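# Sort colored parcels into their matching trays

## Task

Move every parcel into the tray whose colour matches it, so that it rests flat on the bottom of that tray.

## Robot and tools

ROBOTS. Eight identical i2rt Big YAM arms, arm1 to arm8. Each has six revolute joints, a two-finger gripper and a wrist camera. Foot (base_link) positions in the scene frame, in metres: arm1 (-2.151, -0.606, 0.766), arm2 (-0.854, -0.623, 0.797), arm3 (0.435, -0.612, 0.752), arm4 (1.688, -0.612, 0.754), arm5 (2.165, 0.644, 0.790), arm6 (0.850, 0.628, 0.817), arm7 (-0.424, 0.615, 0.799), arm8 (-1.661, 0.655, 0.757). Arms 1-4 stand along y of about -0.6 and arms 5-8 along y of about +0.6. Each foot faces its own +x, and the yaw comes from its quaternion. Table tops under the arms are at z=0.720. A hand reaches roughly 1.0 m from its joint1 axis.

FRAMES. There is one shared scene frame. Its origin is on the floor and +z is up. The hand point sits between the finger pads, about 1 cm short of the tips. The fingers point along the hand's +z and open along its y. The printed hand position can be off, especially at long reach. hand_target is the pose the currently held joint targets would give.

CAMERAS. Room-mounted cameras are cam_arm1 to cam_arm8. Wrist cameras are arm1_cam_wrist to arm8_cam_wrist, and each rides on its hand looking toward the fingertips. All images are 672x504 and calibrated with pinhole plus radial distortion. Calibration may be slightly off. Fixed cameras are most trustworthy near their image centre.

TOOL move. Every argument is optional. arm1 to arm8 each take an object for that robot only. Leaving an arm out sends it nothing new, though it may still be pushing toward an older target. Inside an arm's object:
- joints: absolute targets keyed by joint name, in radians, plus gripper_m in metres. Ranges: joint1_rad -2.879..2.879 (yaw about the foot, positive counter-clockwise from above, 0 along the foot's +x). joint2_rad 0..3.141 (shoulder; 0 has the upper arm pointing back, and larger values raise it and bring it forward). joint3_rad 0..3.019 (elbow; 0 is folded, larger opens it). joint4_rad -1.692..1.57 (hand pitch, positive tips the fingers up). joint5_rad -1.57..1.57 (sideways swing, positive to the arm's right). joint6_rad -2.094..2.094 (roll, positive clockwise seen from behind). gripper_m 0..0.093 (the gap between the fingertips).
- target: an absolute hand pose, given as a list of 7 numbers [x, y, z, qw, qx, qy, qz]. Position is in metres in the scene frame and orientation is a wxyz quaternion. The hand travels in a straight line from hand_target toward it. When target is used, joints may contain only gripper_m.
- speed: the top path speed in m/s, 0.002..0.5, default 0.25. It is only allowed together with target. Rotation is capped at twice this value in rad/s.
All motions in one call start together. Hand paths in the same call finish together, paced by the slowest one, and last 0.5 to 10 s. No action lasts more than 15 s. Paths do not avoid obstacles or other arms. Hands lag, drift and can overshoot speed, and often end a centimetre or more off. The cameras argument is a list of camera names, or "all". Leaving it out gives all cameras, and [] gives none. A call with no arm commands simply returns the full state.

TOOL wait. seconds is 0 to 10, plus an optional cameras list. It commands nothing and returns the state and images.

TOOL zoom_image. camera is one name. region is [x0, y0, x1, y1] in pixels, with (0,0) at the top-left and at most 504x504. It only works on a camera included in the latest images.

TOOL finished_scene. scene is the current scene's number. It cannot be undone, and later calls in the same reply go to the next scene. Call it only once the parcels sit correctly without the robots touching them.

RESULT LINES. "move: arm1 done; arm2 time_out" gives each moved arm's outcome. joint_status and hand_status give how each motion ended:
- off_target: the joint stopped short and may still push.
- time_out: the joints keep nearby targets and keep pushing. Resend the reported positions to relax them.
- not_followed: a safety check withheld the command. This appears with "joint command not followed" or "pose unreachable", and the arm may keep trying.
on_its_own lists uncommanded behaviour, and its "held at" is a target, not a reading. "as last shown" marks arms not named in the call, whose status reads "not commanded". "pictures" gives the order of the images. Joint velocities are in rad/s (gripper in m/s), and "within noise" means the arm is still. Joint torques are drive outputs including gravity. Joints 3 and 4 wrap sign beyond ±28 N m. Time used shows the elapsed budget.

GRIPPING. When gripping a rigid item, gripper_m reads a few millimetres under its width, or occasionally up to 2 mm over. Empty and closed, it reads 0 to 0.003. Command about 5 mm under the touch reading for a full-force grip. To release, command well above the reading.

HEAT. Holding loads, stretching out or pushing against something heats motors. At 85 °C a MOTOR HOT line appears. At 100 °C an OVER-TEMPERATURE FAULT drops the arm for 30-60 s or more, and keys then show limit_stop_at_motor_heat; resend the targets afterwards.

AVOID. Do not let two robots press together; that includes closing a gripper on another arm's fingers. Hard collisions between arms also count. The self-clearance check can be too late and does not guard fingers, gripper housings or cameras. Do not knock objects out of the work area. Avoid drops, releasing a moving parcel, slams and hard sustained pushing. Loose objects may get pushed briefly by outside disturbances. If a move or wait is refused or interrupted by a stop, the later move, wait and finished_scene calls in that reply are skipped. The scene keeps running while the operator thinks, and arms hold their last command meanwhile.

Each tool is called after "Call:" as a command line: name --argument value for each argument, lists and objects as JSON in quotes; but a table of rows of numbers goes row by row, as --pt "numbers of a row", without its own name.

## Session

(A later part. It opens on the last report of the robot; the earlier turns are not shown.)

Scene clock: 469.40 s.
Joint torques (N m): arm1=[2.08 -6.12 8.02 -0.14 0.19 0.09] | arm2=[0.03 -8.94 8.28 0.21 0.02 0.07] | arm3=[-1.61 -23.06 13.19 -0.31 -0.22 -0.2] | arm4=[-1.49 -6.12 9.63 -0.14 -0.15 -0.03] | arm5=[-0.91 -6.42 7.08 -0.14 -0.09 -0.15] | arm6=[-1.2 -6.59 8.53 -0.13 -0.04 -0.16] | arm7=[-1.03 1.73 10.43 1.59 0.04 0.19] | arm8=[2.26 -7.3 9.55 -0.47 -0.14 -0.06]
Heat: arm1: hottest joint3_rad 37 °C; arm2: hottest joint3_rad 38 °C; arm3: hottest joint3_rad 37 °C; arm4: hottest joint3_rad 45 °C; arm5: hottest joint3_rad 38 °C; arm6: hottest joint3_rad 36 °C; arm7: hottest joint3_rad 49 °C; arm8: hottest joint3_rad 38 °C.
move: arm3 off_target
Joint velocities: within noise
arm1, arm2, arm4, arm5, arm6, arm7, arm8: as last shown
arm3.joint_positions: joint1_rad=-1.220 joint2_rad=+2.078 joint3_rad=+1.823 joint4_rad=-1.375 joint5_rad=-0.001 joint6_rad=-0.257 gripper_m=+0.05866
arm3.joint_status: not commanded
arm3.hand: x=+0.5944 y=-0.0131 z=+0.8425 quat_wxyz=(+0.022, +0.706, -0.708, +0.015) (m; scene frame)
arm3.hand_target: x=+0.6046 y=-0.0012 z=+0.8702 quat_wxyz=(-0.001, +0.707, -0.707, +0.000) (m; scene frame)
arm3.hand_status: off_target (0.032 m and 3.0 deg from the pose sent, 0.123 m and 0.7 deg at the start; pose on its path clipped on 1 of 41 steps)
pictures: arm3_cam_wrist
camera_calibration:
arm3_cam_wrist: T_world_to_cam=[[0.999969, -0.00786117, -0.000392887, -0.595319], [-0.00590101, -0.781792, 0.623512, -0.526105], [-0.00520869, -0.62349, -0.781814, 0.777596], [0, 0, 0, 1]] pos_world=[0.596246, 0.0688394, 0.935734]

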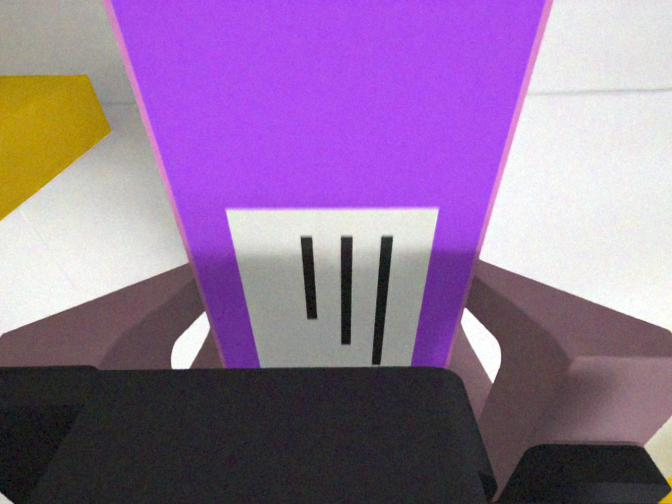

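Call:
move --arm3 '{"target":[0.525,-0.29,1.0,0,-0.7071,0.7071,0],"speed":0.42}' --cameras '[]'

Call:
move --arm3 '{"joints":{"joint1_rad":0.225,"joint6_rad":-0.1}}' --cameras '[]'

Call:
move --arm3 '{"target":[-0.225,-0.338,0.88,0,1,0,0],"speed":0.45}' --cameras '["cam_arm2"]'

Call:
move --arm3 '{"target":[-0.223,-0.338,0.748,0,1,0,0],"speed":0.13}' --cameras '["cam_arm2"]'

Scene clock: 476.53 s.
Joint torques (N m): arm1=[2.43 -6.18 8.01 -0.12 0.19 0.07] | arm2=[0.03 -8.94 8.28 0.21 0.02 0.07] | arm3=[-1.79 -10.05 9.43 -0.23 -0.25 -0.2] | arm4=[-1.49 -6.12 9.62 -0.14 -0.15 -0.03] | arm5=[-0.62 -6.71 7.1 0.05 -0.1 -0.1] | arm6=[-1.32 -6.53 8.53 -0.14 -0.05 -0.17] | arm7=[-1.08 1.55 10.45 1.59 0.05 0.21] | arm8=[2.2 -7.12 9.57 -0.49 -0.15 -0.04]
Heat: arm1: hottest joint3_rad 37 °C; arm2: hottest joint3_rad 38 °C; arm3: hottest joint3_rad 37 °C; arm4: hottest joint3_rad 44 °C; arm5: hottest joint3_rad 38 °C; arm6: hottest joint3_rad 36 °C; arm7: hottest joint3_rad 49 °C; arm8: hottest joint3_rad 38 °C.
move: arm3 done
Joint velocities: within noise
arm1, arm2, arm4, arm5, arm6, arm7, arm8: as last shown
arm3.joint_positions: joint1_rad=-1.221 joint2_rad=+1.226 joint3_rad=+1.172 joint4_rad=-1.519 joint5_rad=-0.001 joint6_rad=-0.258 gripper_m=+0.05866
arm3.joint_status: not commanded
arm3.hand: x=+0.5215 y=-0.2862 z=+0.9975 quat_wxyz=(-0.003, +0.706, -0.708, +0.000) (m; scene frame)
arm3.hand_target: x=+0.5249 y=-0.2899 z=+1.0001 quat_wxyz=(+0.000, +0.707, -0.707, +0.000) (m; scene frame)
arm3.hand_status: done (0.006 m and 0.4 deg from the pose sent, 0.326 m and 3.0 deg at the start; pose on its path clipped on 4 of 51 steps)
pictures: none
No camera images: "cameras" was empty.

Scene clock: 478.37 s.
Joint torques (N m): arm1=[2.32 -5.95 8.1 -0.12 0.19 0.07] | arm2=[0.03 -8.94 8.28 0.23 0.02 0.07] | arm3=[0.5 -10.05 9.4 -0.25 -0.17 0.11] | arm4=[-1.49 -6.12 9.62 -0.14 -0.15 -0.03] | arm5=[-0.38 -5.77 6.98 -0.12 -0.09 -0.12] | arm6=[-1.32 -6.59 8.54 -0.13 -0.04 -0.17] | arm7=[-1.08 1.61 10.44 1.58 0.04 0.21] | arm8=[2.08 -7.18 9.5 -0.53 -0.17 -0.04]
Heat: arm1: hottest joint3_rad 37 °C; arm2: hottest joint3_rad 38 °C; arm3: hottest joint3_rad 37 °C; arm4: hottest joint3_rad 44 °C; arm5: hottest joint3_rad 38 °C; arm6: hottest joint3_rad 36 °C; arm7: hottest joint3_rad 49 °C; arm8: hottest joint3_rad 38 °C.
move: arm3 done
Joint velocities: within noise
arm1.joint_positions: joint1_rad=-1.551 joint2_rad=+1.219 joint3_rad=+1.285 joint4_rad=-1.611 joint5_rad=+0.004 joint6_rad=+0.003 gripper_m=+0.09289
arm1.joint_status: not commanded
arm1.hand: x=-2.2882 y=-0.9177 z=+1.0577 quat_wxyz=(-0.011, -0.835, -0.550, +0.014) (m; scene frame)
arm1.hand_target: x=-2.2831 y=-0.9159 z=+1.0502 quat_wxyz=(+0.000, -0.834, -0.552, +0.000) (m; scene frame)
arm1.hand_status: not commanded
arm2, arm5, arm6, arm7, arm8: as last shown
arm3.joint_positions: joint1_rad=+0.212 joint2_rad=+1.226 joint3_rad=+1.172 joint4_rad=-1.519 joint5_rad=-0.003 joint6_rad=-0.116 gripper_m=+0.05865
arm3.joint_status: all done
arm3.hand: x=+0.1220 y=-0.4817 z=+0.9941 quat_wxyz=(-0.002, +0.990, -0.141, +0.003) (m; scene frame)
arm3.hand_target: x=+0.1227 y=-0.4871 z=+0.9966 quat_wxyz=(-0.001, +0.990, -0.142, +0.005) (m; scene frame)
arm3.hand_status: not commanded
arm4.joint_positions: joint1_rad=-1.882 joint2_rad=+1.215 joint3_rad=+1.314 joint4_rad=-1.646 joint5_rad=-0.013 joint6_rad=-0.030 gripper_m=+0.09291
arm4.joint_status: not commanded
arm4.hand: x=+1.8957 y=-0.8797 z=+1.0551 quat_wxyz=(-0.010, -0.435, -0.900, +0.007) (m; scene frame)
arm4.hand_target: x=+1.8900 y=-0.8799 z=+1.0502 quat_wxyz=(+0.000, -0.438, -0.899, +0.000) (m; scene frame)
arm4.hand_status: not commanded
pictures: none
No camera images: "cameras" was empty.

Scene clock: 481.00 s.
Joint torques (N m): arm1=[2.2 -6.07 7.98 -0.14 0.18 0.1] | arm2=[0.03 -8.94 8.27 0.21 0.02 0.07] | arm3=[-0.5 -24.7 14.38 -0.31 -0.28 -0.22] | arm4=[-1.49 -6.12 9.62 -0.14 -0.15 -0.03] | arm5=[-0.15 -6.36 7.12 0.03 -0.08 -0.11] | arm6=[-1.26 -6.59 8.53 -0.16 -0.04 -0.17] | arm7=[-1.08 1.61 10.45 1.59 0.04 0.21] | arm8=[2.02 -7.24 9.59 -0.55 -0.13 -0.03]
Heat: arm1: hottest joint3_rad 37 °C; arm2: hottest joint3_rad 38 °C; arm3: hottest joint3_rad 37 °C; arm4: hottest joint3_rad 44 °C; arm5: hottest joint3_rad 38 °C; arm6: hottest joint3_rad 36 °C; arm7: hottest joint3_rad 49 °C; arm8: hottest joint3_rad 38 °C.
move: arm3 off_target
Joint velocities: within noise
arm1, arm2, arm4, arm5, arm6, arm7, arm8: as last shown
arm3.joint_positions: joint1_rad=+0.212 joint2_rad=+2.316 joint3_rad=+2.310 joint4_rad=-1.597 joint5_rad=-0.004 joint6_rad=-0.379 gripper_m=+0.05865
arm3.joint_status: not commanded
arm3.hand: x=-0.2126 y=-0.3399 z=+0.8638 quat_wxyz=(+0.005, +1.000, -0.010, +0.018) (m; scene frame)
arm3.hand_target: x=-0.2242 y=-0.3385 z=+0.8802 quat_wxyz=(+0.000, +1.000, +0.000, -0.001) (m; scene frame)
arm3.hand_status: off_target (0.020 m and 2.4 deg from the pose sent, 0.393 m and 16.2 deg at the start; pose on its path clipped on 21 of 79 steps)
pictures: cam_arm2

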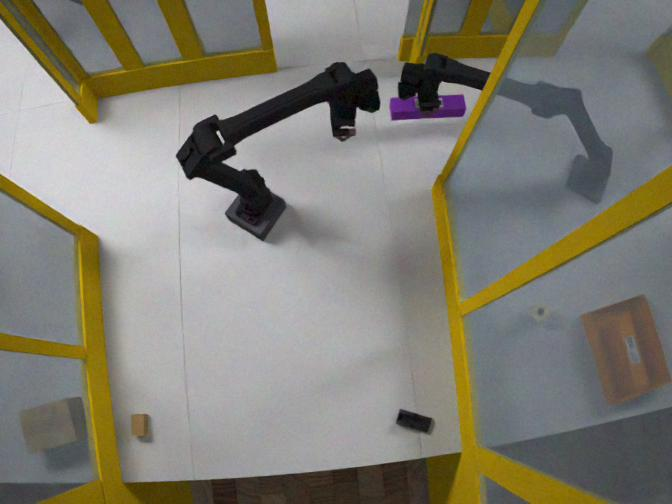

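Scene clock: 482.70 s.
Joint torques (N m): arm1=[2.26 -5.83 8.05 -0.14 0.15 0.06] | arm2=[0.03 -8.94 8.28 0.23 0.02 0.07] | arm3=[-0.38 -24.64 9.35 0.57 -0.26 -0.22] | arm4=[-1.49 -6.12 9.62 -0.14 -0.15 -0.03] | arm5=[-0.5 -6.53 7.05 -0.06 -0.11 -0.15] | arm6=[-1.2 -6.53 8.53 -0.13 -0.04 -0.17] | arm7=[-0.85 1.61 10.48 1.59 0.04 0.21] | arm8=[2.32 -7.24 9.54 -0.51 -0.14 -0.05]
Heat: arm1: hottest joint3_rad 37 °C; arm2: hottest joint3_rad 38 °C; arm3: hottest joint3_rad 37 °C; arm4: hottest joint3_rad 44 °C; arm5: hottest joint3_rad 38 °C; arm6: hottest joint3_rad 36 °C; arm7: hottest joint3_rad 49 °C; arm8: hottest joint3_rad 38 °C.
move: arm3 done
Joint velocities: within noise
arm1, arm2, arm4, arm5, arm6, arm7, arm8: as last shown
arm3.joint_positions: joint1_rad=+0.212 joint2_rad=+2.376 joint3_rad=+2.116 joint4_rad=-1.322 joint5_rad=-0.004 joint6_rad=-0.379 gripper_m=+0.05865
arm3.joint_status: not commanded
arm3.hand: x=-0.2174 y=-0.3370 z=+0.7492 quat_wxyz=(+0.001, +1.000, -0.010, +0.007) (m; scene frame)
arm3.hand_target: x=-0.2230 y=-0.3382 z=+0.7481 quat_wxyz=(+0.000, +1.000, +0.000, +0.000) (m; scene frame)
arm3.hand_status: done (0.006 m and 1.4 deg from the pose sent, 0.116 m and 2.4 deg at the start)
pictures: cam_arm2

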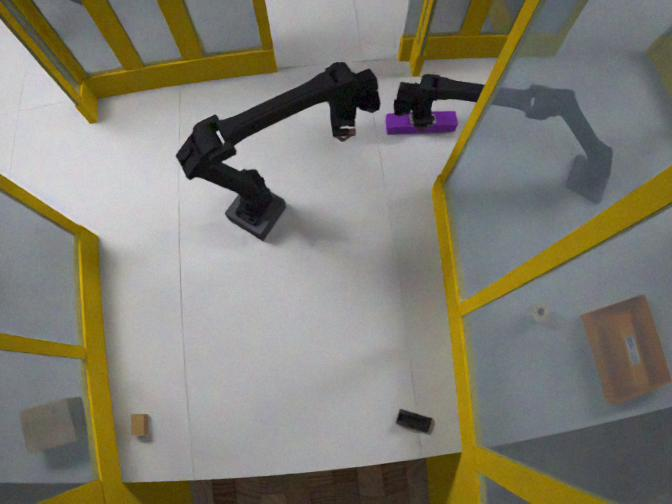

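Call:
move --arm3 '{"joints":{"gripper_m":0.093}}' --cameras '[]'

Call:
move --arm3 '{"target":[-0.2174,-0.338,0.90,0,1,0,0],"speed":0.3}' --cameras '[]'

Call:
move --arm3 '{"target":[0.121,-0.481,1.05,0,1,0,0],"speed":0.45}' --cameras '[]'

Call:
move --arm2 '{"target":[-0.21,-0.337,0.9,0,0,1,0],"speed":0.4}' --cameras '["arm2_cam_wrist"]'

Scene clock: 490.40 s.
Joint torques (N m): arm1=[2.14 -5.95 7.99 -0.05 0.17 0.08] | arm2=[-0.03 -8.94 8.27 0.21 0.02 0.07] | arm3=[-0.44 -25.64 9.37 0.57 -0.27 -0.21] | arm4=[-1.49 -6.12 9.63 -0.14 -0.15 -0.03] | arm5=[-0.38 -6.36 7.05 -0.18 -0.1 -0.09] | arm6=[-1.32 -6.59 8.54 -0.14 -0.04 -0.16] | arm7=[-0.97 1.79 10.44 1.63 0.04 0.2] | arm8=[2.2 -7.3 9.51 -0.54 -0.15 -0.05]
Heat: arm1: hottest joint3_rad 37 °C; arm2: hottest joint3_rad 38 °C; arm3: hottest joint3_rad 36 °C; arm4: hottest joint3_rad 44 °C; arm5: hottest joint3_rad 38 °C; arm6: hottest joint3_rad 36 °C; arm7: hottest joint3_rad 49 °C; arm8: hottest joint3_rad 38 °C.
move: arm3 done
Joint velocities: within noise
arm1, arm4, arm5, arm7: as last shown
arm2.joint_positions: joint1_rad=-2.074 joint2_rad=+1.220 joint3_rad=+1.200 joint4_rad=-1.531 joint5_rad=+0.002 joint6_rad=+0.391 gripper_m=+0.09292
arm2.joint_status: not commanded
arm2.hand: x=-0.5396 y=-0.4886 z=+1.0534 quat_wxyz=(-0.009, +0.008, -1.000, -0.004) (m; scene frame)
arm2.hand_target: x=-0.5410 y=-0.4900 z=+1.0501 quat_wxyz=(+0.000, +0.000, -1.000, +0.000) (m; scene frame)
arm2.hand_status: not commanded
arm3.joint_positions: joint1_rad=+0.212 joint2_rad=+2.376 joint3_rad=+2.116 joint4_rad=-1.322 joint5_rad=-0.004 joint6_rad=-0.379 gripper_m=+0.09290
arm3.joint_status: all done
arm3.hand: x=-0.2174 y=-0.3370 z=+0.7492 quat_wxyz=(+0.001, +1.000, -0.010, +0.007) (m; scene frame)
arm3.hand_target: x=-0.2230 y=-0.3382 z=+0.7481 quat_wxyz=(+0.000, +1.000, +0.000, +0.000) (m; scene frame)
arm3.hand_status: not commanded
arm6.joint_positions: joint1_rad=-1.323 joint2_rad=+1.241 joint3_rad=+1.146 joint4_rad=-1.479 joint5_rad=+0.001 joint6_rad=-0.370 gripper_m=+0.09289
arm6.joint_status: not commanded
arm6.hand: x=+0.7257 y=+0.3088 z=+1.0459 quat_wxyz=(+0.001, -0.707, -0.707, -0.001) (m; scene frame)
arm6.hand_target: x=+0.7240 y=+0.3119 z=+1.0500 quat_wxyz=(+0.000, -0.707, -0.707, +0.000) (m; scene frame)
arm6.hand_status: not commanded
arm8.joint_positions: joint1_rad=+0.323 joint2_rad=+1.229 joint3_rad=+1.312 joint4_rad=-1.634 joint5_rad=+0.001 joint6_rad=-0.278 gripper_m=+0.09293
arm8.joint_status: not commanded
arm8.hand: x=-1.7581 y=+0.3250 z=+1.0537 quat_wxyz=(-0.004, -0.709, -0.705, +0.009) (m; scene frame)
arm8.hand_target: x=-1.7561 y=+0.3270 z=+1.0500 quat_wxyz=(+0.000, -0.707, -0.707, +0.000) (m; scene frame)
arm8.hand_status: not commanded
pictures: none
No camera images: "cameras" was empty.

Scene clock: 492.13 s.
Joint torques (N m): arm1=[2.55 -5.71 7.99 -0.13 0.17 0.08] | arm2=[0.03 -8.94 8.28 0.21 0.02 0.07] | arm3=[-0.91 -25.05 14.23 -0.55 -0.24 -0.21] | arm4=[-1.49 -6.12 9.63 -0.14 -0.15 -0.03] | arm5=[-0.73 -6.07 7.04 -0.18 -0.06 -0.12] | arm6=[-1.26 -6.48 8.51 -0.13 -0.04 -0.17] | arm7=[-1.03 1.49 10.47 1.54 0.05 0.21] | arm8=[2.32 -7.3 9.54 -0.49 -0.16 -0.07]
Heat: arm1: hottest joint3_rad 37 °C; arm2: hottest joint3_rad 38 °C; arm3: hottest joint3_rad 36 °C; arm4: hottest joint3_rad 44 °C; arm5: hottest joint3_rad 38 °C; arm6: hottest joint3_rad 36 °C; arm7: hottest joint3_rad 49 °C; arm8: hottest joint3_rad 38 °C.
move: arm3 off_target
Joint velocities: within noise
arm1, arm2, arm4, arm6, arm7, arm8: as last shown
arm3.joint_positions: joint1_rad=+0.212 joint2_rad=+2.294 joint3_rad=+2.313 joint4_rad=-1.628 joint5_rad=-0.004 joint6_rad=-0.384 gripper_m=+0.09297
arm3.joint_status: not commanded
arm3.hand: x=-0.2068 y=-0.3426 z=+0.8809 quat_wxyz=(+0.006, +1.000, -0.008, +0.019) (m; scene frame)
arm3.hand_target: x=-0.2165 y=-0.3385 z=+0.9001 quat_wxyz=(-0.001, +1.000, +0.000, -0.001) (m; scene frame)
arm3.hand_status: off_target (0.022 m and 2.5 deg from the pose sent, 0.151 m and 1.4 deg at the start; pose on its path clipped on 10 of 52 steps)
arm5.joint_positions: joint1_rad=+1.575 joint2_rad=+1.228 joint3_rad=+1.217 joint4_rad=-1.548 joint5_rad=+0.000 joint6_rad=-0.245 gripper_m=+0.09288
arm5.joint_status: not commanded
arm5.hand: x=+2.0760 y=+0.3104 z=+1.0481 quat_wxyz=(+0.002, +0.711, +0.703, -0.002) (m; scene frame)
arm5.hand_target: x=+2.0779 y=+0.3120 z=+1.0500 quat_wxyz=(+0.000, +0.707, +0.707, +0.000) (m; scene frame)
arm5.hand_status: not commanded
pictures: none
No camera images: "cameras" was empty.

Scene clock: 493.97 s.
Joint torques (N m): arm1=[2.02 -6.18 8.05 -0.18 0.19 0.05] | arm2=[0.03 -8.94 8.27 0.23 0.02 0.07] | arm3=[-0.85 -9.17 9.26 -0.23 -0.27 -0.2] | arm4=[-1.49 -6.12 9.62 -0.14 -0.15 -0.03] | arm5=[-0.56 -6.24 7.01 -0.01 -0.11 -0.11] | arm6=[-1.26 -6.48 8.53 -0.14 -0.04 -0.17] | arm7=[-1.08 1.67 10.45 1.62 0.04 0.2] | arm8=[1.73 -7.06 9.51 -0.55 -0.14 -0.05]
Heat: arm1: hottest joint3_rad 37 °C; arm2: hottest joint3_rad 38 °C; arm3: hottest joint3_rad 36 °C; arm4: hottest joint3_rad 44 °C; arm5: hottest joint3_rad 38 °C; arm6: hottest joint3_rad 36 °C; arm7: hottest joint3_rad 49 °C; arm8: hottest joint3_rad 38 °C.
move: arm3 done
Joint velocities: within noise
arm1, arm2, arm4, arm5, arm6, arm8: as last shown
arm3.joint_positions: joint1_rad=+0.212 joint2_rad=+1.220 joint3_rad=+1.319 joint4_rad=-1.648 joint5_rad=-0.004 joint6_rad=-0.387 gripper_m=+0.09297
arm3.joint_status: not commanded
arm3.hand: x=+0.1194 y=-0.4814 z=+1.0519 quat_wxyz=(-0.005, +1.000, -0.006, -0.008) (m; scene frame)
arm3.hand_target: x=+0.1210 y=-0.4811 z=+1.0500 quat_wxyz=(+0.000, +1.000, +0.000, +0.000) (m; scene frame)
arm3.hand_status: done (0.003 m and 1.3 deg from the pose sent, 0.394 m and 2.5 deg at the start; pose on its path clipped on 20 of 55 steps)
arm7.joint_positions: joint1_rad=-1.078 joint2_rad=+0.535 joint3_rad=+1.368 joint4_rad=-1.177 joint5_rad=-0.003 joint6_rad=-0.009 gripper_m=+0.09397
arm7.joint_status: not commanded
arm7.hand: x=-0.4554 y=+0.3965 z=+1.3802 quat_wxyz=(-0.374, -0.616, -0.538, +0.436) (m; scene frame)
arm7.hand_target: x=-0.4572 y=+0.4008 z=+1.3916 quat_wxyz=(-0.380, -0.616, -0.527, +0.445) (m; scene frame)
arm7.hand_status: not commanded
pictures: none
No camera images: "cameras" was empty.

Scene clock: 496.20 s.
Joint torques (N m): arm1=[2.37 -6.36 7.95 -0.18 0.17 0.05] | arm2=[0.79 -25 11.95 0.16 0.01 0.08] | arm3=[-0.97 -9.17 9.29 -0.27 -0.27 -0.22] | arm4=[-1.49 -6.12 9.62 -0.16 -0.15 -0.03] | arm5=[-0.79 -6.71 7.13 -0.14 -0.11 -0.11] | arm6=[-1.26 -6.53 8.51 -0.16 -0.04 -0.17] | arm7=[-1.08 1.61 10.48 1.58 0.04 0.2] | arm8=[2.26 -7.18 9.61 -0.42 -0.14 -0.05]
Heat: arm1: hottest joint3_rad 37 °C; arm2: hottest joint3_rad 39 °C; arm3: hottest joint3_rad 36 °C; arm4: hottest joint3_rad 44 °C; arm5: hottest joint3_rad 38 °C; arm6: hottest joint3_rad 36 °C; arm7: hottest joint3_rad 49 °C; arm8: hottest joint3_rad 38 °C.
move: arm2 off_target
Joint velocities: within noise
arm1, arm3, arm4, arm5, arm6, arm7, arm8: as last shown
arm2.joint_positions: joint1_rad=-2.069 joint2_rad=+2.269 joint3_rad=+2.187 joint4_rad=-1.503 joint5_rad=+0.002 joint6_rad=+0.405 gripper_m=+0.09292
arm2.joint_status: not commanded
arm2.hand: x=-0.2173 y=-0.3458 z=+0.8972 quat_wxyz=(+0.006, +0.003, -1.000, +0.003) (m; scene frame)
arm2.hand_target: x=-0.2105 y=-0.3372 z=+0.9000 quat_wxyz=(-0.001, +0.000, -1.000, +0.000) (m; scene frame)
arm2.hand_status: off_target (0.012 m and 0.9 deg from the pose sent, 0.394 m and 1.4 deg at the start)
arm3.joint_positions: joint1_rad=+0.212 joint2_rad=+1.220 joint3_rad=+1.319 joint4_rad=-1.649 joint5_rad=-0.004 joint6_rad=-0.387 gripper_m=+0.09297
arm3.hand: x=+0.1195 y=-0.4815 z=+1.0519 quat_wxyz=(-0.005, +1.000, -0.006, -0.008) (m; scene frame)
pictures: arm2_cam_wrist
camera_calibration:
arm2_cam_wrist: T_world_to_cam=[[0.00123761, -0.99983, 0.0183855, -0.363222], [-0.804817, 0.00991631, 0.59344, -0.699418], [-0.593522, -0.0155314, -0.804668, 0.708162], [0, 0, 0, 1]] pos_world=[-0.142144, -0.345226, 0.991576]

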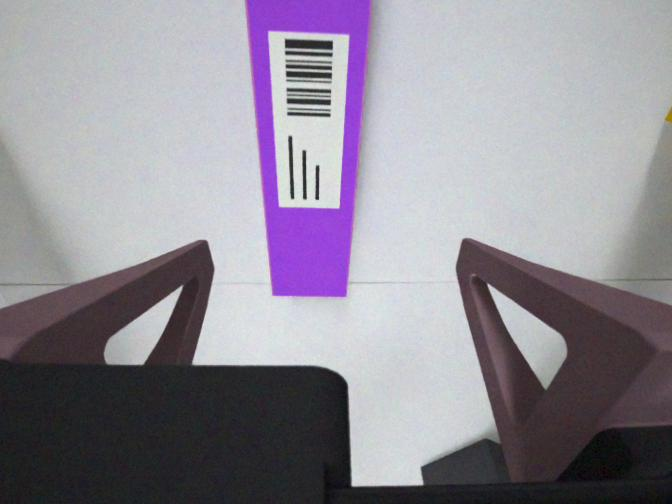

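Call:
move --arm2 '{"target":[-0.214,-0.322,0.765,0,0,1,0],"speed":0.14}' --cameras '["arm2_cam_wrist"]'

Call:
move --arm2 '{"joints":{"gripper_m":0.045}}' --cameras '[]'

Call:
move --arm2 '{"target":[-0.23,-0.335,0.88,0,0,1,0],"speed":0.3}' --cameras '[]'

Call:
move --arm2 '{"target":[-0.541,-0.49,1.0,0,0,1,0],"speed":0.42}' --cameras '["arm2_cam_wrist"]'

Call:
move --arm2 '{"joints":{"joint1_rad":-1.403}}' --cameras '[]'

Call:
move --arm2 '{"target":[-0.515,0.011,0.88,0,-0.7071,0.7071,0],"speed":0.42}' --cameras '["cam_arm7"]'

Scene clock: 516.10 s.
Joint torques (N m): arm1=[2.37 -5.77 7.97 -0.14 0.17 0.1] | arm2=[0.85 -25.7 8.42 0.92 0.02 0.07] | arm3=[-0.91 -9.23 9.32 -0.25 -0.27 -0.22] | arm4=[-1.49 -6.12 9.62 -0.14 -0.15 -0.03] | arm5=[-0.38 -6.12 7.04 -0.17 -0.13 -0.12] | arm6=[-1.26 -6.59 8.53 -0.16 -0.04 -0.17] | arm7=[-1.14 1.49 10.45 1.54 0.05 0.19] | arm8=[2.14 -7.24 9.52 -0.53 -0.16 -0.05]
Heat: arm1: hottest joint3_rad 37 °C; arm2: hottest joint3_rad 41 °C; arm3: hottest joint3_rad 35 °C; arm4: hottest joint3_rad 44 °C; arm5: hottest joint3_rad 38 °C; arm6: hottest joint3_rad 36 °C; arm7: hottest joint3_rad 49 °C; arm8: hottest joint3_rad 38 °C.
move: arm2 off_target
Joint velocities: within noise
arm1, arm3, arm4, arm5, arm6, arm7, arm8: as last shown
arm2.joint_positions: joint1_rad=-2.048 joint2_rad=+2.379 joint3_rad=+2.059 joint4_rad=-1.251 joint5_rad=+0.002 joint6_rad=+0.426 gripper_m=+0.09292
arm2.joint_status: not commanded
arm2.hand: x=-0.2138 y=-0.3278 z=+0.7747 quat_wxyz=(+0.000, +0.003, -1.000, +0.000) (m; scene frame)
arm2.hand_target: x=-0.2143 y=-0.3220 z=+0.7651 quat_wxyz=(+0.000, +0.000, -1.000, +0.000) (m; scene frame)
arm2.hand_status: off_target (0.011 m and 0.4 deg from the pose sent, 0.134 m and 0.9 deg at the start)
pictures: arm2_cam_wrist
camera_calibration:
arm2_cam_wrist: T_world_to_cam=[[0.00101422, -0.999918, 0.0127398, -0.33853], [-0.812421, 0.00660431, 0.583034, -0.618774], [-0.583071, -0.0109414, -0.812348, 0.621609], [0, 0, 0, 1]] pos_world=[-0.139919, -0.327615, 0.870042]

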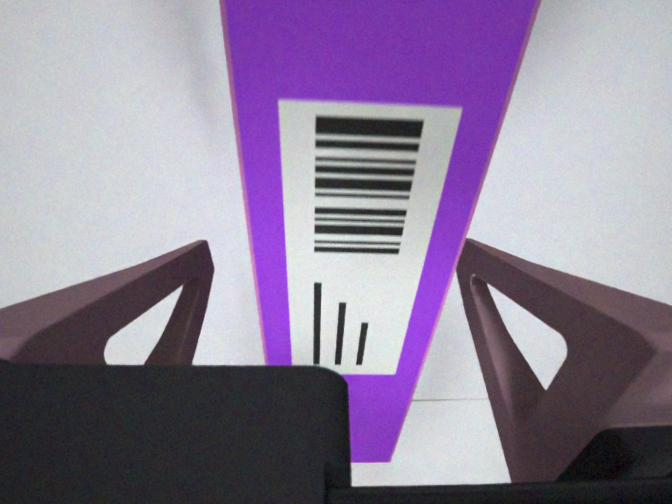

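Scene clock: 516.70 s.
Joint torques (N m): arm1=[2.43 -6.07 8.06 -0.14 0.18 0.06] | arm2=[0.91 -26.11 8.32 0.91 0.02 0.07] | arm3=[-1.08 -9.05 9.31 -0.21 -0.27 -0.21] | arm4=[-1.49 -6.12 9.62 -0.14 -0.15 -0.03] | arm5=[-0.32 -5.95 7.12 -0.17 -0.1 -0.11] | arm6=[-1.26 -6.59 8.54 -0.13 -0.04 -0.17] | arm7=[-1.14 1.55 10.5 1.61 0.04 0.21] | arm8=[2.26 -7.36 9.5 -0.51 -0.13 -0.05]
Heat: arm1: hottest joint3_rad 37 °C; arm2: hottest joint3_rad 41 °C; arm3: hottest joint3_rad 35 °C; arm4: hottest joint3_rad 44 °C; arm5: hottest joint3_rad 38 °C; arm6: hottest joint3_rad 36 °C; arm7: hottest joint3_rad 49 °C; arm8: hottest joint3_rad 38 °C.
move: arm2 off_target
Joint velocities: within noise
arm1.joint_positions: joint1_rad=-1.551 joint2_rad=+1.219 joint3_rad=+1.285 joint4_rad=-1.611 joint5_rad=+0.004 joint6_rad=+0.003 gripper_m=+0.09289
arm1.joint_status: not commanded
arm1.hand: x=-2.2882 y=-0.9177 z=+1.0577 quat_wxyz=(-0.011, -0.835, -0.550, +0.014) (m; scene frame)
arm1.hand_target: x=-2.2831 y=-0.9159 z=+1.0502 quat_wxyz=(+0.000, -0.834, -0.552, +0.000) (m; scene frame)
arm1.hand_status: not commanded
arm2.joint_positions: joint1_rad=-2.048 joint2_rad=+2.379 joint3_rad=+2.059 joint4_rad=-1.251 joint5_rad=+0.002 joint6_rad=+0.427 gripper_m=+0.05868
arm2.joint_status: gripper_m off_target (ended at +0.05871, target +0.04500)
arm2.hand: x=-0.2138 y=-0.3278 z=+0.7747 quat_wxyz=(+0.000, +0.003, -1.000, +0.000) (m; scene frame)
arm2.hand_target: x=-0.2143 y=-0.3220 z=+0.7651 quat_wxyz=(+0.000, +0.000, -1.000, +0.000) (m; scene frame)
arm2.hand_status: not commanded
arm3, arm5, arm6, arm7, arm8: as last shown
arm4.joint_positions: joint1_rad=-1.882 joint2_rad=+1.215 joint3_rad=+1.314 joint4_rad=-1.646 joint5_rad=-0.013 joint6_rad=-0.030 gripper_m=+0.09291
arm4.joint_status: not commanded
arm4.hand: x=+1.8957 y=-0.8797 z=+1.0551 quat_wxyz=(-0.010, -0.435, -0.900, +0.007) (m; scene frame)
arm4.hand_target: x=+1.8900 y=-0.8799 z=+1.0502 quat_wxyz=(+0.000, -0.438, -0.899, +0.000) (m; scene frame)
arm4.hand_status: not commanded
pictures: none
No camera images: "cameras" was empty.

Scene clock: 517.97 s.
Joint torques (N m): arm1=[2.43 -5.83 8.01 -0.27 0.19 0.07] | arm2=[0.26 -24.82 10.44 0.16 0.02 0] | arm3=[-0.97 -9.05 9.28 -0.21 -0.26 -0.22] | arm4=[-1.55 -6.12 9.62 -0.14 -0.15 -0.03] | arm5=[-0.56 -6.01 7.12 -0.13 -0.09 -0.13] | arm6=[-1.26 -6.59 8.54 -0.14 -0.04 -0.17] | arm7=[-1.03 1.61 10.43 1.62 0.03 0.21] | arm8=[2.2 -7.18 9.54 -0.53 -0.16 -0.04]
Heat: arm1: hottest joint3_rad 37 °C; arm2: hottest joint3_rad 41 °C; arm3: hottest joint3_rad 35 °C; arm4: hottest joint3_rad 44 °C; arm5: hottest joint3_rad 38 °C; arm6: hottest joint3_rad 36 °C; arm7: hottest joint3_rad 49 °C; arm8: hottest joint3_rad 38 °C.
move: arm2 done
Joint velocities: within noise
arm1, arm3, arm4, arm5, arm6, arm7, arm8: as last shown
arm2.joint_positions: joint1_rad=-2.048 joint2_rad=+2.222 joint3_rad=+2.058 joint4_rad=-1.410 joint5_rad=+0.002 joint6_rad=+0.427 gripper_m=+0.05868
arm2.joint_status: not commanded
arm2.hand: x=-0.2351 y=-0.3377 z=+0.8797 quat_wxyz=(+0.001, +0.003, -1.000, +0.001) (m; scene frame)
arm2.hand_target: x=-0.2302 y=-0.3350 z=+0.8800 quat_wxyz=(+0.000, +0.000, -1.000, +0.000) (m; scene frame)
arm2.hand_status: done (0.006 m and 0.4 deg from the pose sent, 0.107 m and 0.3 deg at the start)
pictures: none
No camera images: "cameras" was empty.

Scene clock: 519.80 s.
Joint torques (N m): arm1=[2.08 -6.3 7.99 -0.09 0.19 0.06] | arm2=[-0.44 -9.52 8.25 0.21 0.02 -0.19] | arm3=[-1.03 -9.05 9.31 -0.27 -0.27 -0.21] | arm4=[-1.49 -6.07 9.62 -0.16 -0.15 -0.04] | arm5=[-0.62 -6.89 7.04 -0.14 -0.11 -0.14] | arm6=[-1.32 -6.53 8.54 -0.14 -0.03 -0.17] | arm7=[-0.91 1.49 10.44 1.62 0.04 0.2] | arm8=[2.26 -7.3 9.51 -0.51 -0.13 -0.05]
Heat: arm1: hottest joint3_rad 37 °C; arm2: hottest joint3_rad 41 °C; arm3: hottest joint3_rad 35 °C; arm4: hottest joint3_rad 44 °C; arm5: hottest joint3_rad 38 °C; arm6: hottest joint3_rad 36 °C; arm7: hottest joint3_rad 49 °C; arm8: hottest joint3_rad 38 °C.
move: arm2 done
Joint velocities: within noise
arm1, arm3, arm4, arm5, arm6, arm7, arm8: as last shown
arm2.joint_positions: joint1_rad=-2.069 joint2_rad=+1.238 joint3_rad=+1.077 joint4_rad=-1.397 joint5_rad=+0.002 joint6_rad=+0.418 gripper_m=+0.05869
arm2.joint_status: not commanded
arm2.hand: x=-0.5399 y=-0.4867 z=+1.0010 quat_wxyz=(-0.006, -0.003, -1.000, -0.002) (m; scene frame)
arm2.hand_target: x=-0.5410 y=-0.4900 z=+1.0000 quat_wxyz=(+0.000, +0.000, -1.000, +0.000) (m; scene frame)
arm2.hand_status: done (0.004 m and 0.8 deg from the pose sent, 0.362 m and 0.4 deg at the start)
pictures: arm2_cam_wrist
camera_calibration:
arm2_cam_wrist: T_world_to_cam=[[-0.0112412, -0.999907, 0.00778411, -0.501723], [-0.818734, 0.013673, 0.574011, -1.00557], [-0.574064, 0.0000794425, -0.818811, 0.6303], [0, 0, 0, 1]] pos_world=[-0.467105, -0.487977, 1.09721]

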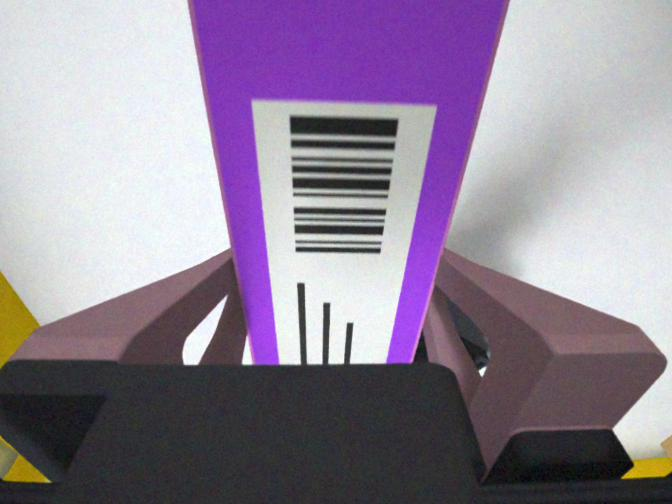

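Scene clock: 521.20 s.
Joint torques (N m): arm1=[2.37 -6.24 7.99 -0.12 0.19 0.08] | arm2=[0.73 -9.52 8.27 0.21 0.02 -0.18] | arm3=[-0.97 -9.05 9.31 -0.25 -0.27 -0.22] | arm4=[-1.55 -6.12 9.62 -0.14 -0.15 -0.03] | arm5=[-0.5 -6.07 7.08 -0.12 -0.08 -0.11] | arm6=[-1.2 -6.53 8.54 -0.16 -0.04 -0.17] | arm7=[-1.08 1.61 10.44 1.59 0.05 0.21] | arm8=[2.08 -7.18 9.52 -0.5 -0.14 -0.04]
Heat: arm1: hottest joint3_rad 36 °C; arm2: hottest joint3_rad 41 °C; arm3: hottest joint3_rad 35 °C; arm4: hottest joint3_rad 44 °C; arm5: hottest joint3_rad 38 °C; arm6: hottest joint3_rad 36 °C; arm7: hottest joint3_rad 49 °C; arm8: hottest joint3_rad 38 °C.
move: arm2 done
Joint velocities: within noise
arm1, arm3, arm4, arm5, arm7: as last shown
arm2.joint_positions: joint1_rad=-1.409 joint2_rad=+1.238 joint3_rad=+1.077 joint4_rad=-1.397 joint5_rad=+0.001 joint6_rad=+0.416 gripper_m=+0.05873
arm2.joint_status: all done
arm2.hand: x=-0.6895 y=-0.3228 z=+1.0012 quat_wxyz=(-0.005, +0.322, -0.947, -0.004) (m; scene frame)
arm2.hand_target: x=-0.6926 y=-0.3237 z=+1.0002 quat_wxyz=(+0.000, +0.331, -0.944, +0.000) (m; scene frame)
arm2.hand_status: not commanded
arm6.joint_positions: joint1_rad=-1.323 joint2_rad=+1.241 joint3_rad=+1.146 joint4_rad=-1.479 joint5_rad=+0.001 joint6_rad=-0.370 gripper_m=+0.09289
arm6.joint_status: not commanded
arm6.hand: x=+0.7257 y=+0.3088 z=+1.0459 quat_wxyz=(+0.001, -0.707, -0.707, -0.001) (m; scene frame)
arm6.hand_target: x=+0.7240 y=+0.3119 z=+1.0500 quat_wxyz=(+0.000, -0.707, -0.707, +0.000) (m; scene frame)
arm6.hand_status: not commanded
arm8.joint_positions: joint1_rad=+0.323 joint2_rad=+1.229 joint3_rad=+1.312 joint4_rad=-1.634 joint5_rad=+0.001 joint6_rad=-0.278 gripper_m=+0.09293
arm8.joint_status: not commanded
arm8.hand: x=-1.7581 y=+0.3250 z=+1.0537 quat_wxyz=(-0.004, -0.709, -0.705, +0.009) (m; scene frame)
arm8.hand_target: x=-1.7561 y=+0.3270 z=+1.0500 quat_wxyz=(+0.000, -0.707, -0.707, +0.000) (m; scene frame)
arm8.hand_status: not commanded
pictures: none
No camera images: "cameras" was empty.

Scene clock: 523.90 s.
Joint torques (N m): arm1=[2.32 -6.07 7.94 -0.16 0.16 0.07] | arm2=[0.56 -25.99 12.1 0.14 -0.17 -0.19] | arm3=[-1.08 -9.23 9.29 -0.27 -0.27 -0.21] | arm4=[-1.49 -6.12 9.62 -0.16 -0.15 -0.03] | arm5=[-0.21 -7 7.05 -0.1 -0.09 -0.13] | arm6=[-1.26 -6.53 8.54 -0.14 -0.04 -0.17] | arm7=[-1.2 1.55 10.45 1.61 0.03 0.19] | arm8=[1.85 -7.36 9.47 -0.5 -0.14 -0.05]
Heat: arm1: hottest joint3_rad 36 °C; arm2: hottest joint3_rad 41 °C; arm3: hottest joint3_rad 35 °C; arm4: hottest joint3_rad 44 °C; arm5: hottest joint3_rad 38 °C; arm6: hottest joint3_rad 36 °C; arm7: hottest joint3_rad 49 °C; arm8: hottest joint3_rad 38 °C.
move: arm2 off_target
Joint velocities: within noise
arm1, arm3, arm4, arm6, arm7, arm8: as last shown
arm2.joint_positions: joint1_rad=-1.405 joint2_rad=+2.334 joint3_rad=+2.244 joint4_rad=-1.500 joint5_rad=+0.004 joint6_rad=-0.477 gripper_m=+0.05879
arm2.joint_status: not commanded
arm2.hand: x=-0.5168 y=-0.0001 z=+0.8748 quat_wxyz=(+0.008, +0.701, -0.713, +0.004) (m; scene frame)
arm2.hand_target: x=-0.5152 y=+0.0105 z=+0.8801 quat_wxyz=(-0.001, +0.707, -0.707, +0.000) (m; scene frame)
arm2.hand_status: off_target (0.012 m and 1.5 deg from the pose sent, 0.396 m and 52.5 deg at the start)
arm5.joint_positions: joint1_rad=+1.575 joint2_rad=+1.228 joint3_rad=+1.217 joint4_rad=-1.548 joint5_rad=+0.000 joint6_rad=-0.245 gripper_m=+0.09288
arm5.joint_status: not commanded
arm5.hand: x=+2.0760 y=+0.3104 z=+1.0481 quat_wxyz=(+0.002, +0.711, +0.703, -0.002) (m; scene frame)
arm5.hand_target: x=+2.0779 y=+0.3120 z=+1.0500 quat_wxyz=(+0.000, +0.707, +0.707, +0.000) (m; scene frame)
arm5.hand_status: not commanded
pictures: cam_arm7

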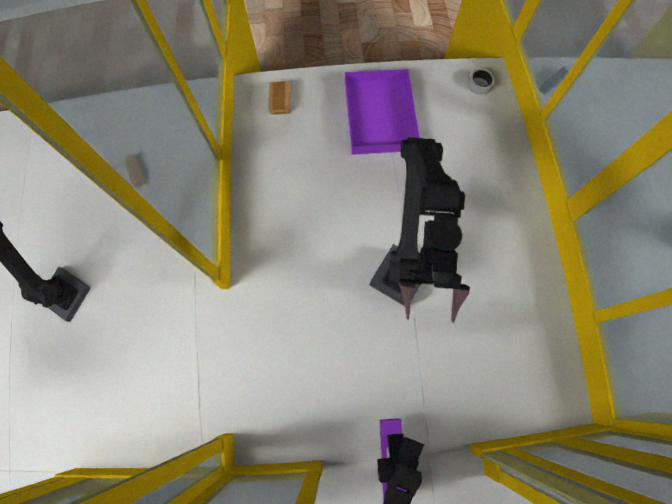

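Call:
move --arm2 '{"target":[-0.515,0.006,0.767,0,-0.7071,0.7071,0],"speed":0.13}' --cameras '["cam_arm2"]'

Scene clock: 529.00 s.
Joint torques (N m): arm1=[2.02 -5.89 7.92 -0.14 0.17 0.08] | arm2=[0.32 -26.52 8.34 0.88 -0.15 -0.19] | arm3=[-1.03 -9.11 9.29 -0.23 -0.27 -0.21] | arm4=[-1.49 -6.12 9.63 -0.16 -0.15 -0.03] | arm5=[0.26 -6.3 7.19 -0.18 -0.09 -0.13] | arm6=[-1.2 -6.59 8.53 -0.13 -0.04 -0.17] | arm7=[-1.03 1.55 10.44 1.61 0.06 0.21] | arm8=[2.37 -7.24 9.48 -0.51 -0.13 -0.06]
Heat: arm1: hottest joint3_rad 36 °C; arm2: hottest joint3_rad 42 °C; arm3: hottest joint2_rad 34 °C; arm4: hottest joint3_rad 44 °C; arm5: hottest joint3_rad 38 °C; arm6: hottest joint3_rad 36 °C; arm7: hottest joint3_rad 49 °C; arm8: hottest joint3_rad 38 °C.
move: arm2 done
Joint velocities: within noise
arm1, arm4, arm5, arm6, arm8: as last shown
arm2.joint_positions: joint1_rad=-1.405 joint2_rad=+2.403 joint3_rad=+2.106 joint4_rad=-1.275 joint5_rad=+0.003 joint6_rad=-0.480 gripper_m=+0.05879
arm2.joint_status: not commanded
arm2.hand: x=-0.5150 y=+0.0037 z=+0.7755 quat_wxyz=(+0.000, +0.702, -0.712, +0.001) (m; scene frame)
arm2.hand_target: x=-0.5151 y=+0.0058 z=+0.7670 quat_wxyz=(+0.000, +0.707, -0.707, +0.000) (m; scene frame)
arm2.hand_status: done (0.009 m and 0.8 deg from the pose sent, 0.108 m and 1.5 deg at the start)
arm3.joint_positions: joint1_rad=+0.212 joint2_rad=+1.220 joint3_rad=+1.319 joint4_rad=-1.649 joint5_rad=-0.004 joint6_rad=-0.387 gripper_m=+0.09297
arm3.joint_status: not commanded
arm3.hand: x=+0.1195 y=-0.4815 z=+1.0519 quat_wxyz=(-0.005, +1.000, -0.006, -0.008) (m; scene frame)
arm3.hand_target: x=+0.1210 y=-0.4811 z=+1.0500 quat_wxyz=(+0.000, +1.000, +0.000, +0.000) (m; scene frame)
arm3.hand_status: not commanded
arm7.joint_positions: joint1_rad=-1.078 joint2_rad=+0.535 joint3_rad=+1.368 joint4_rad=-1.177 joint5_rad=-0.003 joint6_rad=-0.009 gripper_m=+0.09397
arm7.joint_status: not commanded
arm7.hand: x=-0.4554 y=+0.3965 z=+1.3802 quat_wxyz=(-0.374, -0.616, -0.538, +0.436) (m; scene frame)
arm7.hand_target: x=-0.4572 y=+0.4008 z=+1.3916 quat_wxyz=(-0.380, -0.616, -0.527, +0.445) (m; scene frame)
arm7.hand_status: not commanded
pictures: cam_arm2

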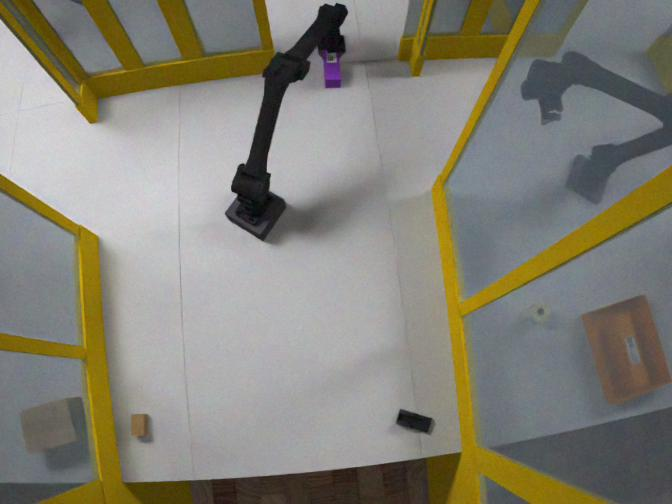

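Grip release, rise, then arm7.

Call:
move --arm2 '{"joints":{"gripper_m":0.093}}' --cameras '[]'

Call:
move --arm2 '{"target":[-0.515,0.003,0.90,0,-0.7071,0.7071,0],"speed":0.3}' --cameras '[]'

Call:
move --arm2 '{"target":[-0.69,-0.32,1.05,0,-0.7071,0.7071,0],"speed":0.42}' --cameras '[]'

Call:
move --arm7 '{"target":[-0.517,-0.008,0.90,0,0.7071,0.7071,0],"speed":0.4}' --cameras '["arm7_cam_wrist"]'

Scene clock: 536.53 s.
Joint torques (N m): arm1=[2.2 -6.12 7.98 -0.14 0.19 0.07] | arm2=[0.32 -26.58 8.36 0.87 -0.15 -0.19] | arm3=[-0.91 -9.17 9.32 -0.21 -0.28 -0.21] | arm4=[-1.49 -6.12 9.62 -0.14 -0.15 -0.03] | arm5=[-0.15 -6.53 7.04 -0.13 -0.11 -0.12] | arm6=[-1.14 -6.59 8.53 -0.14 -0.04 -0.17] | arm7=[-0.97 1.55 10.45 1.62 0.04 0.19] | arm8=[1.9 -7.3 9.5 -0.5 -0.15 -0.05]
Heat: arm1: hottest joint3_rad 36 °C; arm2: hottest joint3_rad 42 °C; arm3: hottest joint3_rad 34 °C; arm4: hottest joint3_rad 44 °C; arm5: hottest joint3_rad 38 °C; arm6: hottest joint3_rad 36 °C; arm7: hottest joint3_rad 49 °C; arm8: hottest joint3_rad 38 °C.
move: arm2 done
Joint velocities: within noise
arm1, arm3, arm4, arm5, arm6, arm7, arm8: as last shown
arm2.joint_positions: joint1_rad=-1.405 joint2_rad=+2.403 joint3_rad=+2.106 joint4_rad=-1.275 joint5_rad=+0.003 joint6_rad=-0.481 gripper_m=+0.09285
arm2.joint_status: all done
arm2.hand: x=-0.5150 y=+0.0037 z=+0.7755 quat_wxyz=(+0.000, +0.702, -0.712, +0.001) (m; scene frame)
arm2.hand_target: x=-0.5151 y=+0.0058 z=+0.7670 quat_wxyz=(+0.000, +0.707, -0.707, +0.000) (m; scene frame)
arm2.hand_status: not commanded
pictures: none
No camera images: "cameras" was empty.

Scene clock: 538.03 s.
Joint torques (N m): arm1=[2.37 -5.77 8.02 -0.2 0.18 0.04] | arm2=[0.15 -25.29 11.47 0.12 -0.14 -0.19] | arm3=[-1.03 -9.05 9.29 -0.24 -0.27 -0.21] | arm4=[-1.49 -6.12 9.63 -0.14 -0.15 -0.03] | arm5=[-0.56 -6.42 7.12 -0.18 -0.08 -0.12] | arm6=[-1.2 -6.53 8.53 -0.14 -0.04 -0.17] | arm7=[-0.97 1.55 10.43 1.61 0.04 0.22] | arm8=[2.32 -7.06 9.48 -0.47 -0.14 -0.07]
Heat: arm1: hottest joint3_rad 36 °C; arm2: hottest joint3_rad 42 °C; arm3: hottest joint3_rad 34 °C; arm4: hottest joint3_rad 44 °C; arm5: hottest joint3_rad 38 °C; arm6: hottest joint3_rad 36 °C; arm7: hottest joint3_rad 49 °C; arm8: hottest joint3_rad 38 °C.
move: arm2 done
Joint velocities: within noise
arm1, arm3, arm4, arm5, arm6, arm7, arm8: as last shown
arm2.joint_positions: joint1_rad=-1.405 joint2_rad=+2.299 joint3_rad=+2.247 joint4_rad=-1.526 joint5_rad=+0.003 joint6_rad=-0.482 gripper_m=+0.09292
arm2.joint_status: not commanded
arm2.hand: x=-0.5189 y=-0.0037 z=+0.9006 quat_wxyz=(+0.002, +0.703, -0.712, +0.002) (m; scene frame)
arm2.hand_target: x=-0.5151 y=+0.0027 z=+0.8999 quat_wxyz=(-0.001, +0.707, -0.707, +0.000) (m; scene frame)
arm2.hand_status: done (0.008 m and 0.8 deg from the pose sent, 0.124 m and 0.8 deg at the start; pose on its path clipped on 2 of 45 steps)
pictures: none
No camera images: "cameras" was empty.

Scene clock: 539.93 s.
Joint torques (N m): arm1=[2.32 -6.18 8.03 -0.03 0.2 0.07] | arm2=[0.26 -9.05 8.29 0.21 -0.15 -0.18] | arm3=[-1.03 -9.11 9.32 -0.23 -0.27 -0.21] | arm4=[-1.49 -6.12 9.62 -0.14 -0.15 -0.03] | arm5=[-0.26 -6.77 7.08 -0.13 -0.08 -0.12] | arm6=[-1.26 -6.53 8.54 -0.14 -0.04 -0.17] | arm7=[-1.14 1.49 10.45 1.55 0.04 0.21] | arm8=[2.02 -7.47 9.51 -0.5 -0.15 -0.05]
Heat: arm1: hottest joint3_rad 36 °C; arm2: hottest joint3_rad 42 °C; arm3: hottest joint3_rad 34 °C; arm4: hottest joint3_rad 44 °C; arm5: hottest joint3_rad 38 °C; arm6: hottest joint3_rad 36 °C; arm7: hottest joint3_rad 49 °C; arm8: hottest joint3_rad 38 °C.
move: arm2 done
Joint velocities: within noise
arm1.joint_positions: joint1_rad=-1.551 joint2_rad=+1.219 joint3_rad=+1.285 joint4_rad=-1.611 joint5_rad=+0.004 joint6_rad=+0.003 gripper_m=+0.09289
arm1.joint_status: not commanded
arm1.hand: x=-2.2882 y=-0.9177 z=+1.0577 quat_wxyz=(-0.011, -0.835, -0.550, +0.014) (m; scene frame)
arm1.hand_target: x=-2.2831 y=-0.9159 z=+1.0502 quat_wxyz=(+0.000, -0.834, -0.552, +0.000) (m; scene frame)
arm1.hand_status: not commanded
arm2.joint_positions: joint1_rad=-1.405 joint2_rad=+1.231 joint3_rad=+1.209 joint4_rad=-1.529 joint5_rad=+0.003 joint6_rad=-0.482 gripper_m=+0.09292
arm2.joint_status: not commanded
arm2.hand: x=-0.6887 y=-0.3188 z=+1.0537 quat_wxyz=(-0.010, +0.703, -0.711, -0.002) (m; scene frame)
arm2.hand_target: x=-0.6900 y=-0.3201 z=+1.0500 quat_wxyz=(+0.000, +0.707, -0.707, +0.000) (m; scene frame)
arm2.hand_status: done (0.004 m and 1.4 deg from the pose sent, 0.389 m and 0.8 deg at the start)
arm3, arm5, arm6, arm7, arm8: as last shown
arm4.joint_positions: joint1_rad=-1.882 joint2_rad=+1.215 joint3_rad=+1.314 joint4_rad=-1.646 joint5_rad=-0.013 joint6_rad=-0.030 gripper_m=+0.09291
arm4.joint_status: not commanded
arm4.hand: x=+1.8957 y=-0.8797 z=+1.0551 quat_wxyz=(-0.010, -0.435, -0.900, +0.007) (m; scene frame)
arm4.hand_target: x=+1.8900 y=-0.8799 z=+1.0502 quat_wxyz=(+0.000, -0.438, -0.899, +0.000) (m; scene frame)
arm4.hand_status: not commanded
pictures: none
No camera images: "cameras" was empty.

Scene clock: 542.70 s.
Joint torques (N m): arm1=[2.49 -6.24 8.01 -0.06 0.18 0.07] | arm2=[0.26 -9.05 8.28 0.23 -0.15 -0.18] | arm3=[-1.08 -9.17 9.31 -0.25 -0.27 -0.22] | arm4=[-1.49 -6.12 9.62 -0.16 -0.15 -0.03] | arm5=[-0.67 -6.24 7.09 0.03 -0.09 -0.12] | arm6=[-1.14 -6.59 8.54 -0.14 -0.04 -0.17] | arm7=[0.67 -16.26 14.83 -0.35 0.08 0.01] | arm8=[2.08 -7.36 9.54 -0.53 -0.13 -0.05]
Heat: arm1: hottest joint3_rad 36 °C; arm2: hottest joint3_rad 41 °C; arm3: hottest joint3_rad 34 °C; arm4: hottest joint3_rad 44 °C; arm5: hottest joint3_rad 38 °C; arm6: hottest joint3_rad 36 °C; arm7: hottest joint3_rad 49 °C; arm8: hottest joint3_rad 38 °C.
move: arm7 off_target
Joint velocities: within noise
arm1, arm2, arm3, arm4, arm5, arm6, arm8: as last shown
arm7.joint_positions: joint1_rad=-1.089 joint2_rad=+2.036 joint3_rad=+1.757 joint4_rad=-1.326 joint5_rad=-0.004 joint6_rad=-0.138 gripper_m=+0.09397
arm7.joint_status: not commanded
arm7.hand: x=-0.5193 y=+0.0108 z=+0.8854 quat_wxyz=(+0.009, -0.714, -0.700, -0.015) (m; scene frame)
arm7.hand_target: x=-0.5167 y=-0.0069 z=+0.9003 quat_wxyz=(+0.000, -0.707, -0.707, +0.001) (m; scene frame)
arm7.hand_status: off_target (0.024 m and 2.3 deg from the pose sent, 0.631 m and 70.5 deg at the start)
pictures: arm7_cam_wrist
camera_calibration:
arm7_cam_wrist: T_world_to_cam=[[-0.999982, 0.00353804, 0.00480442, -0.52677], [0.00571086, 0.800763, 0.598954, -0.529621], [-0.00172808, 0.598971, -0.800769, 0.822967], [0, 0, 0, 1]] pos_world=[-0.522314, -0.066969, 0.978756]

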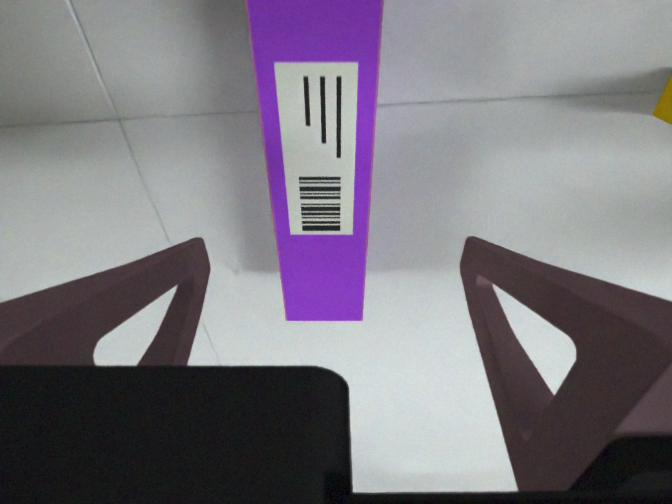

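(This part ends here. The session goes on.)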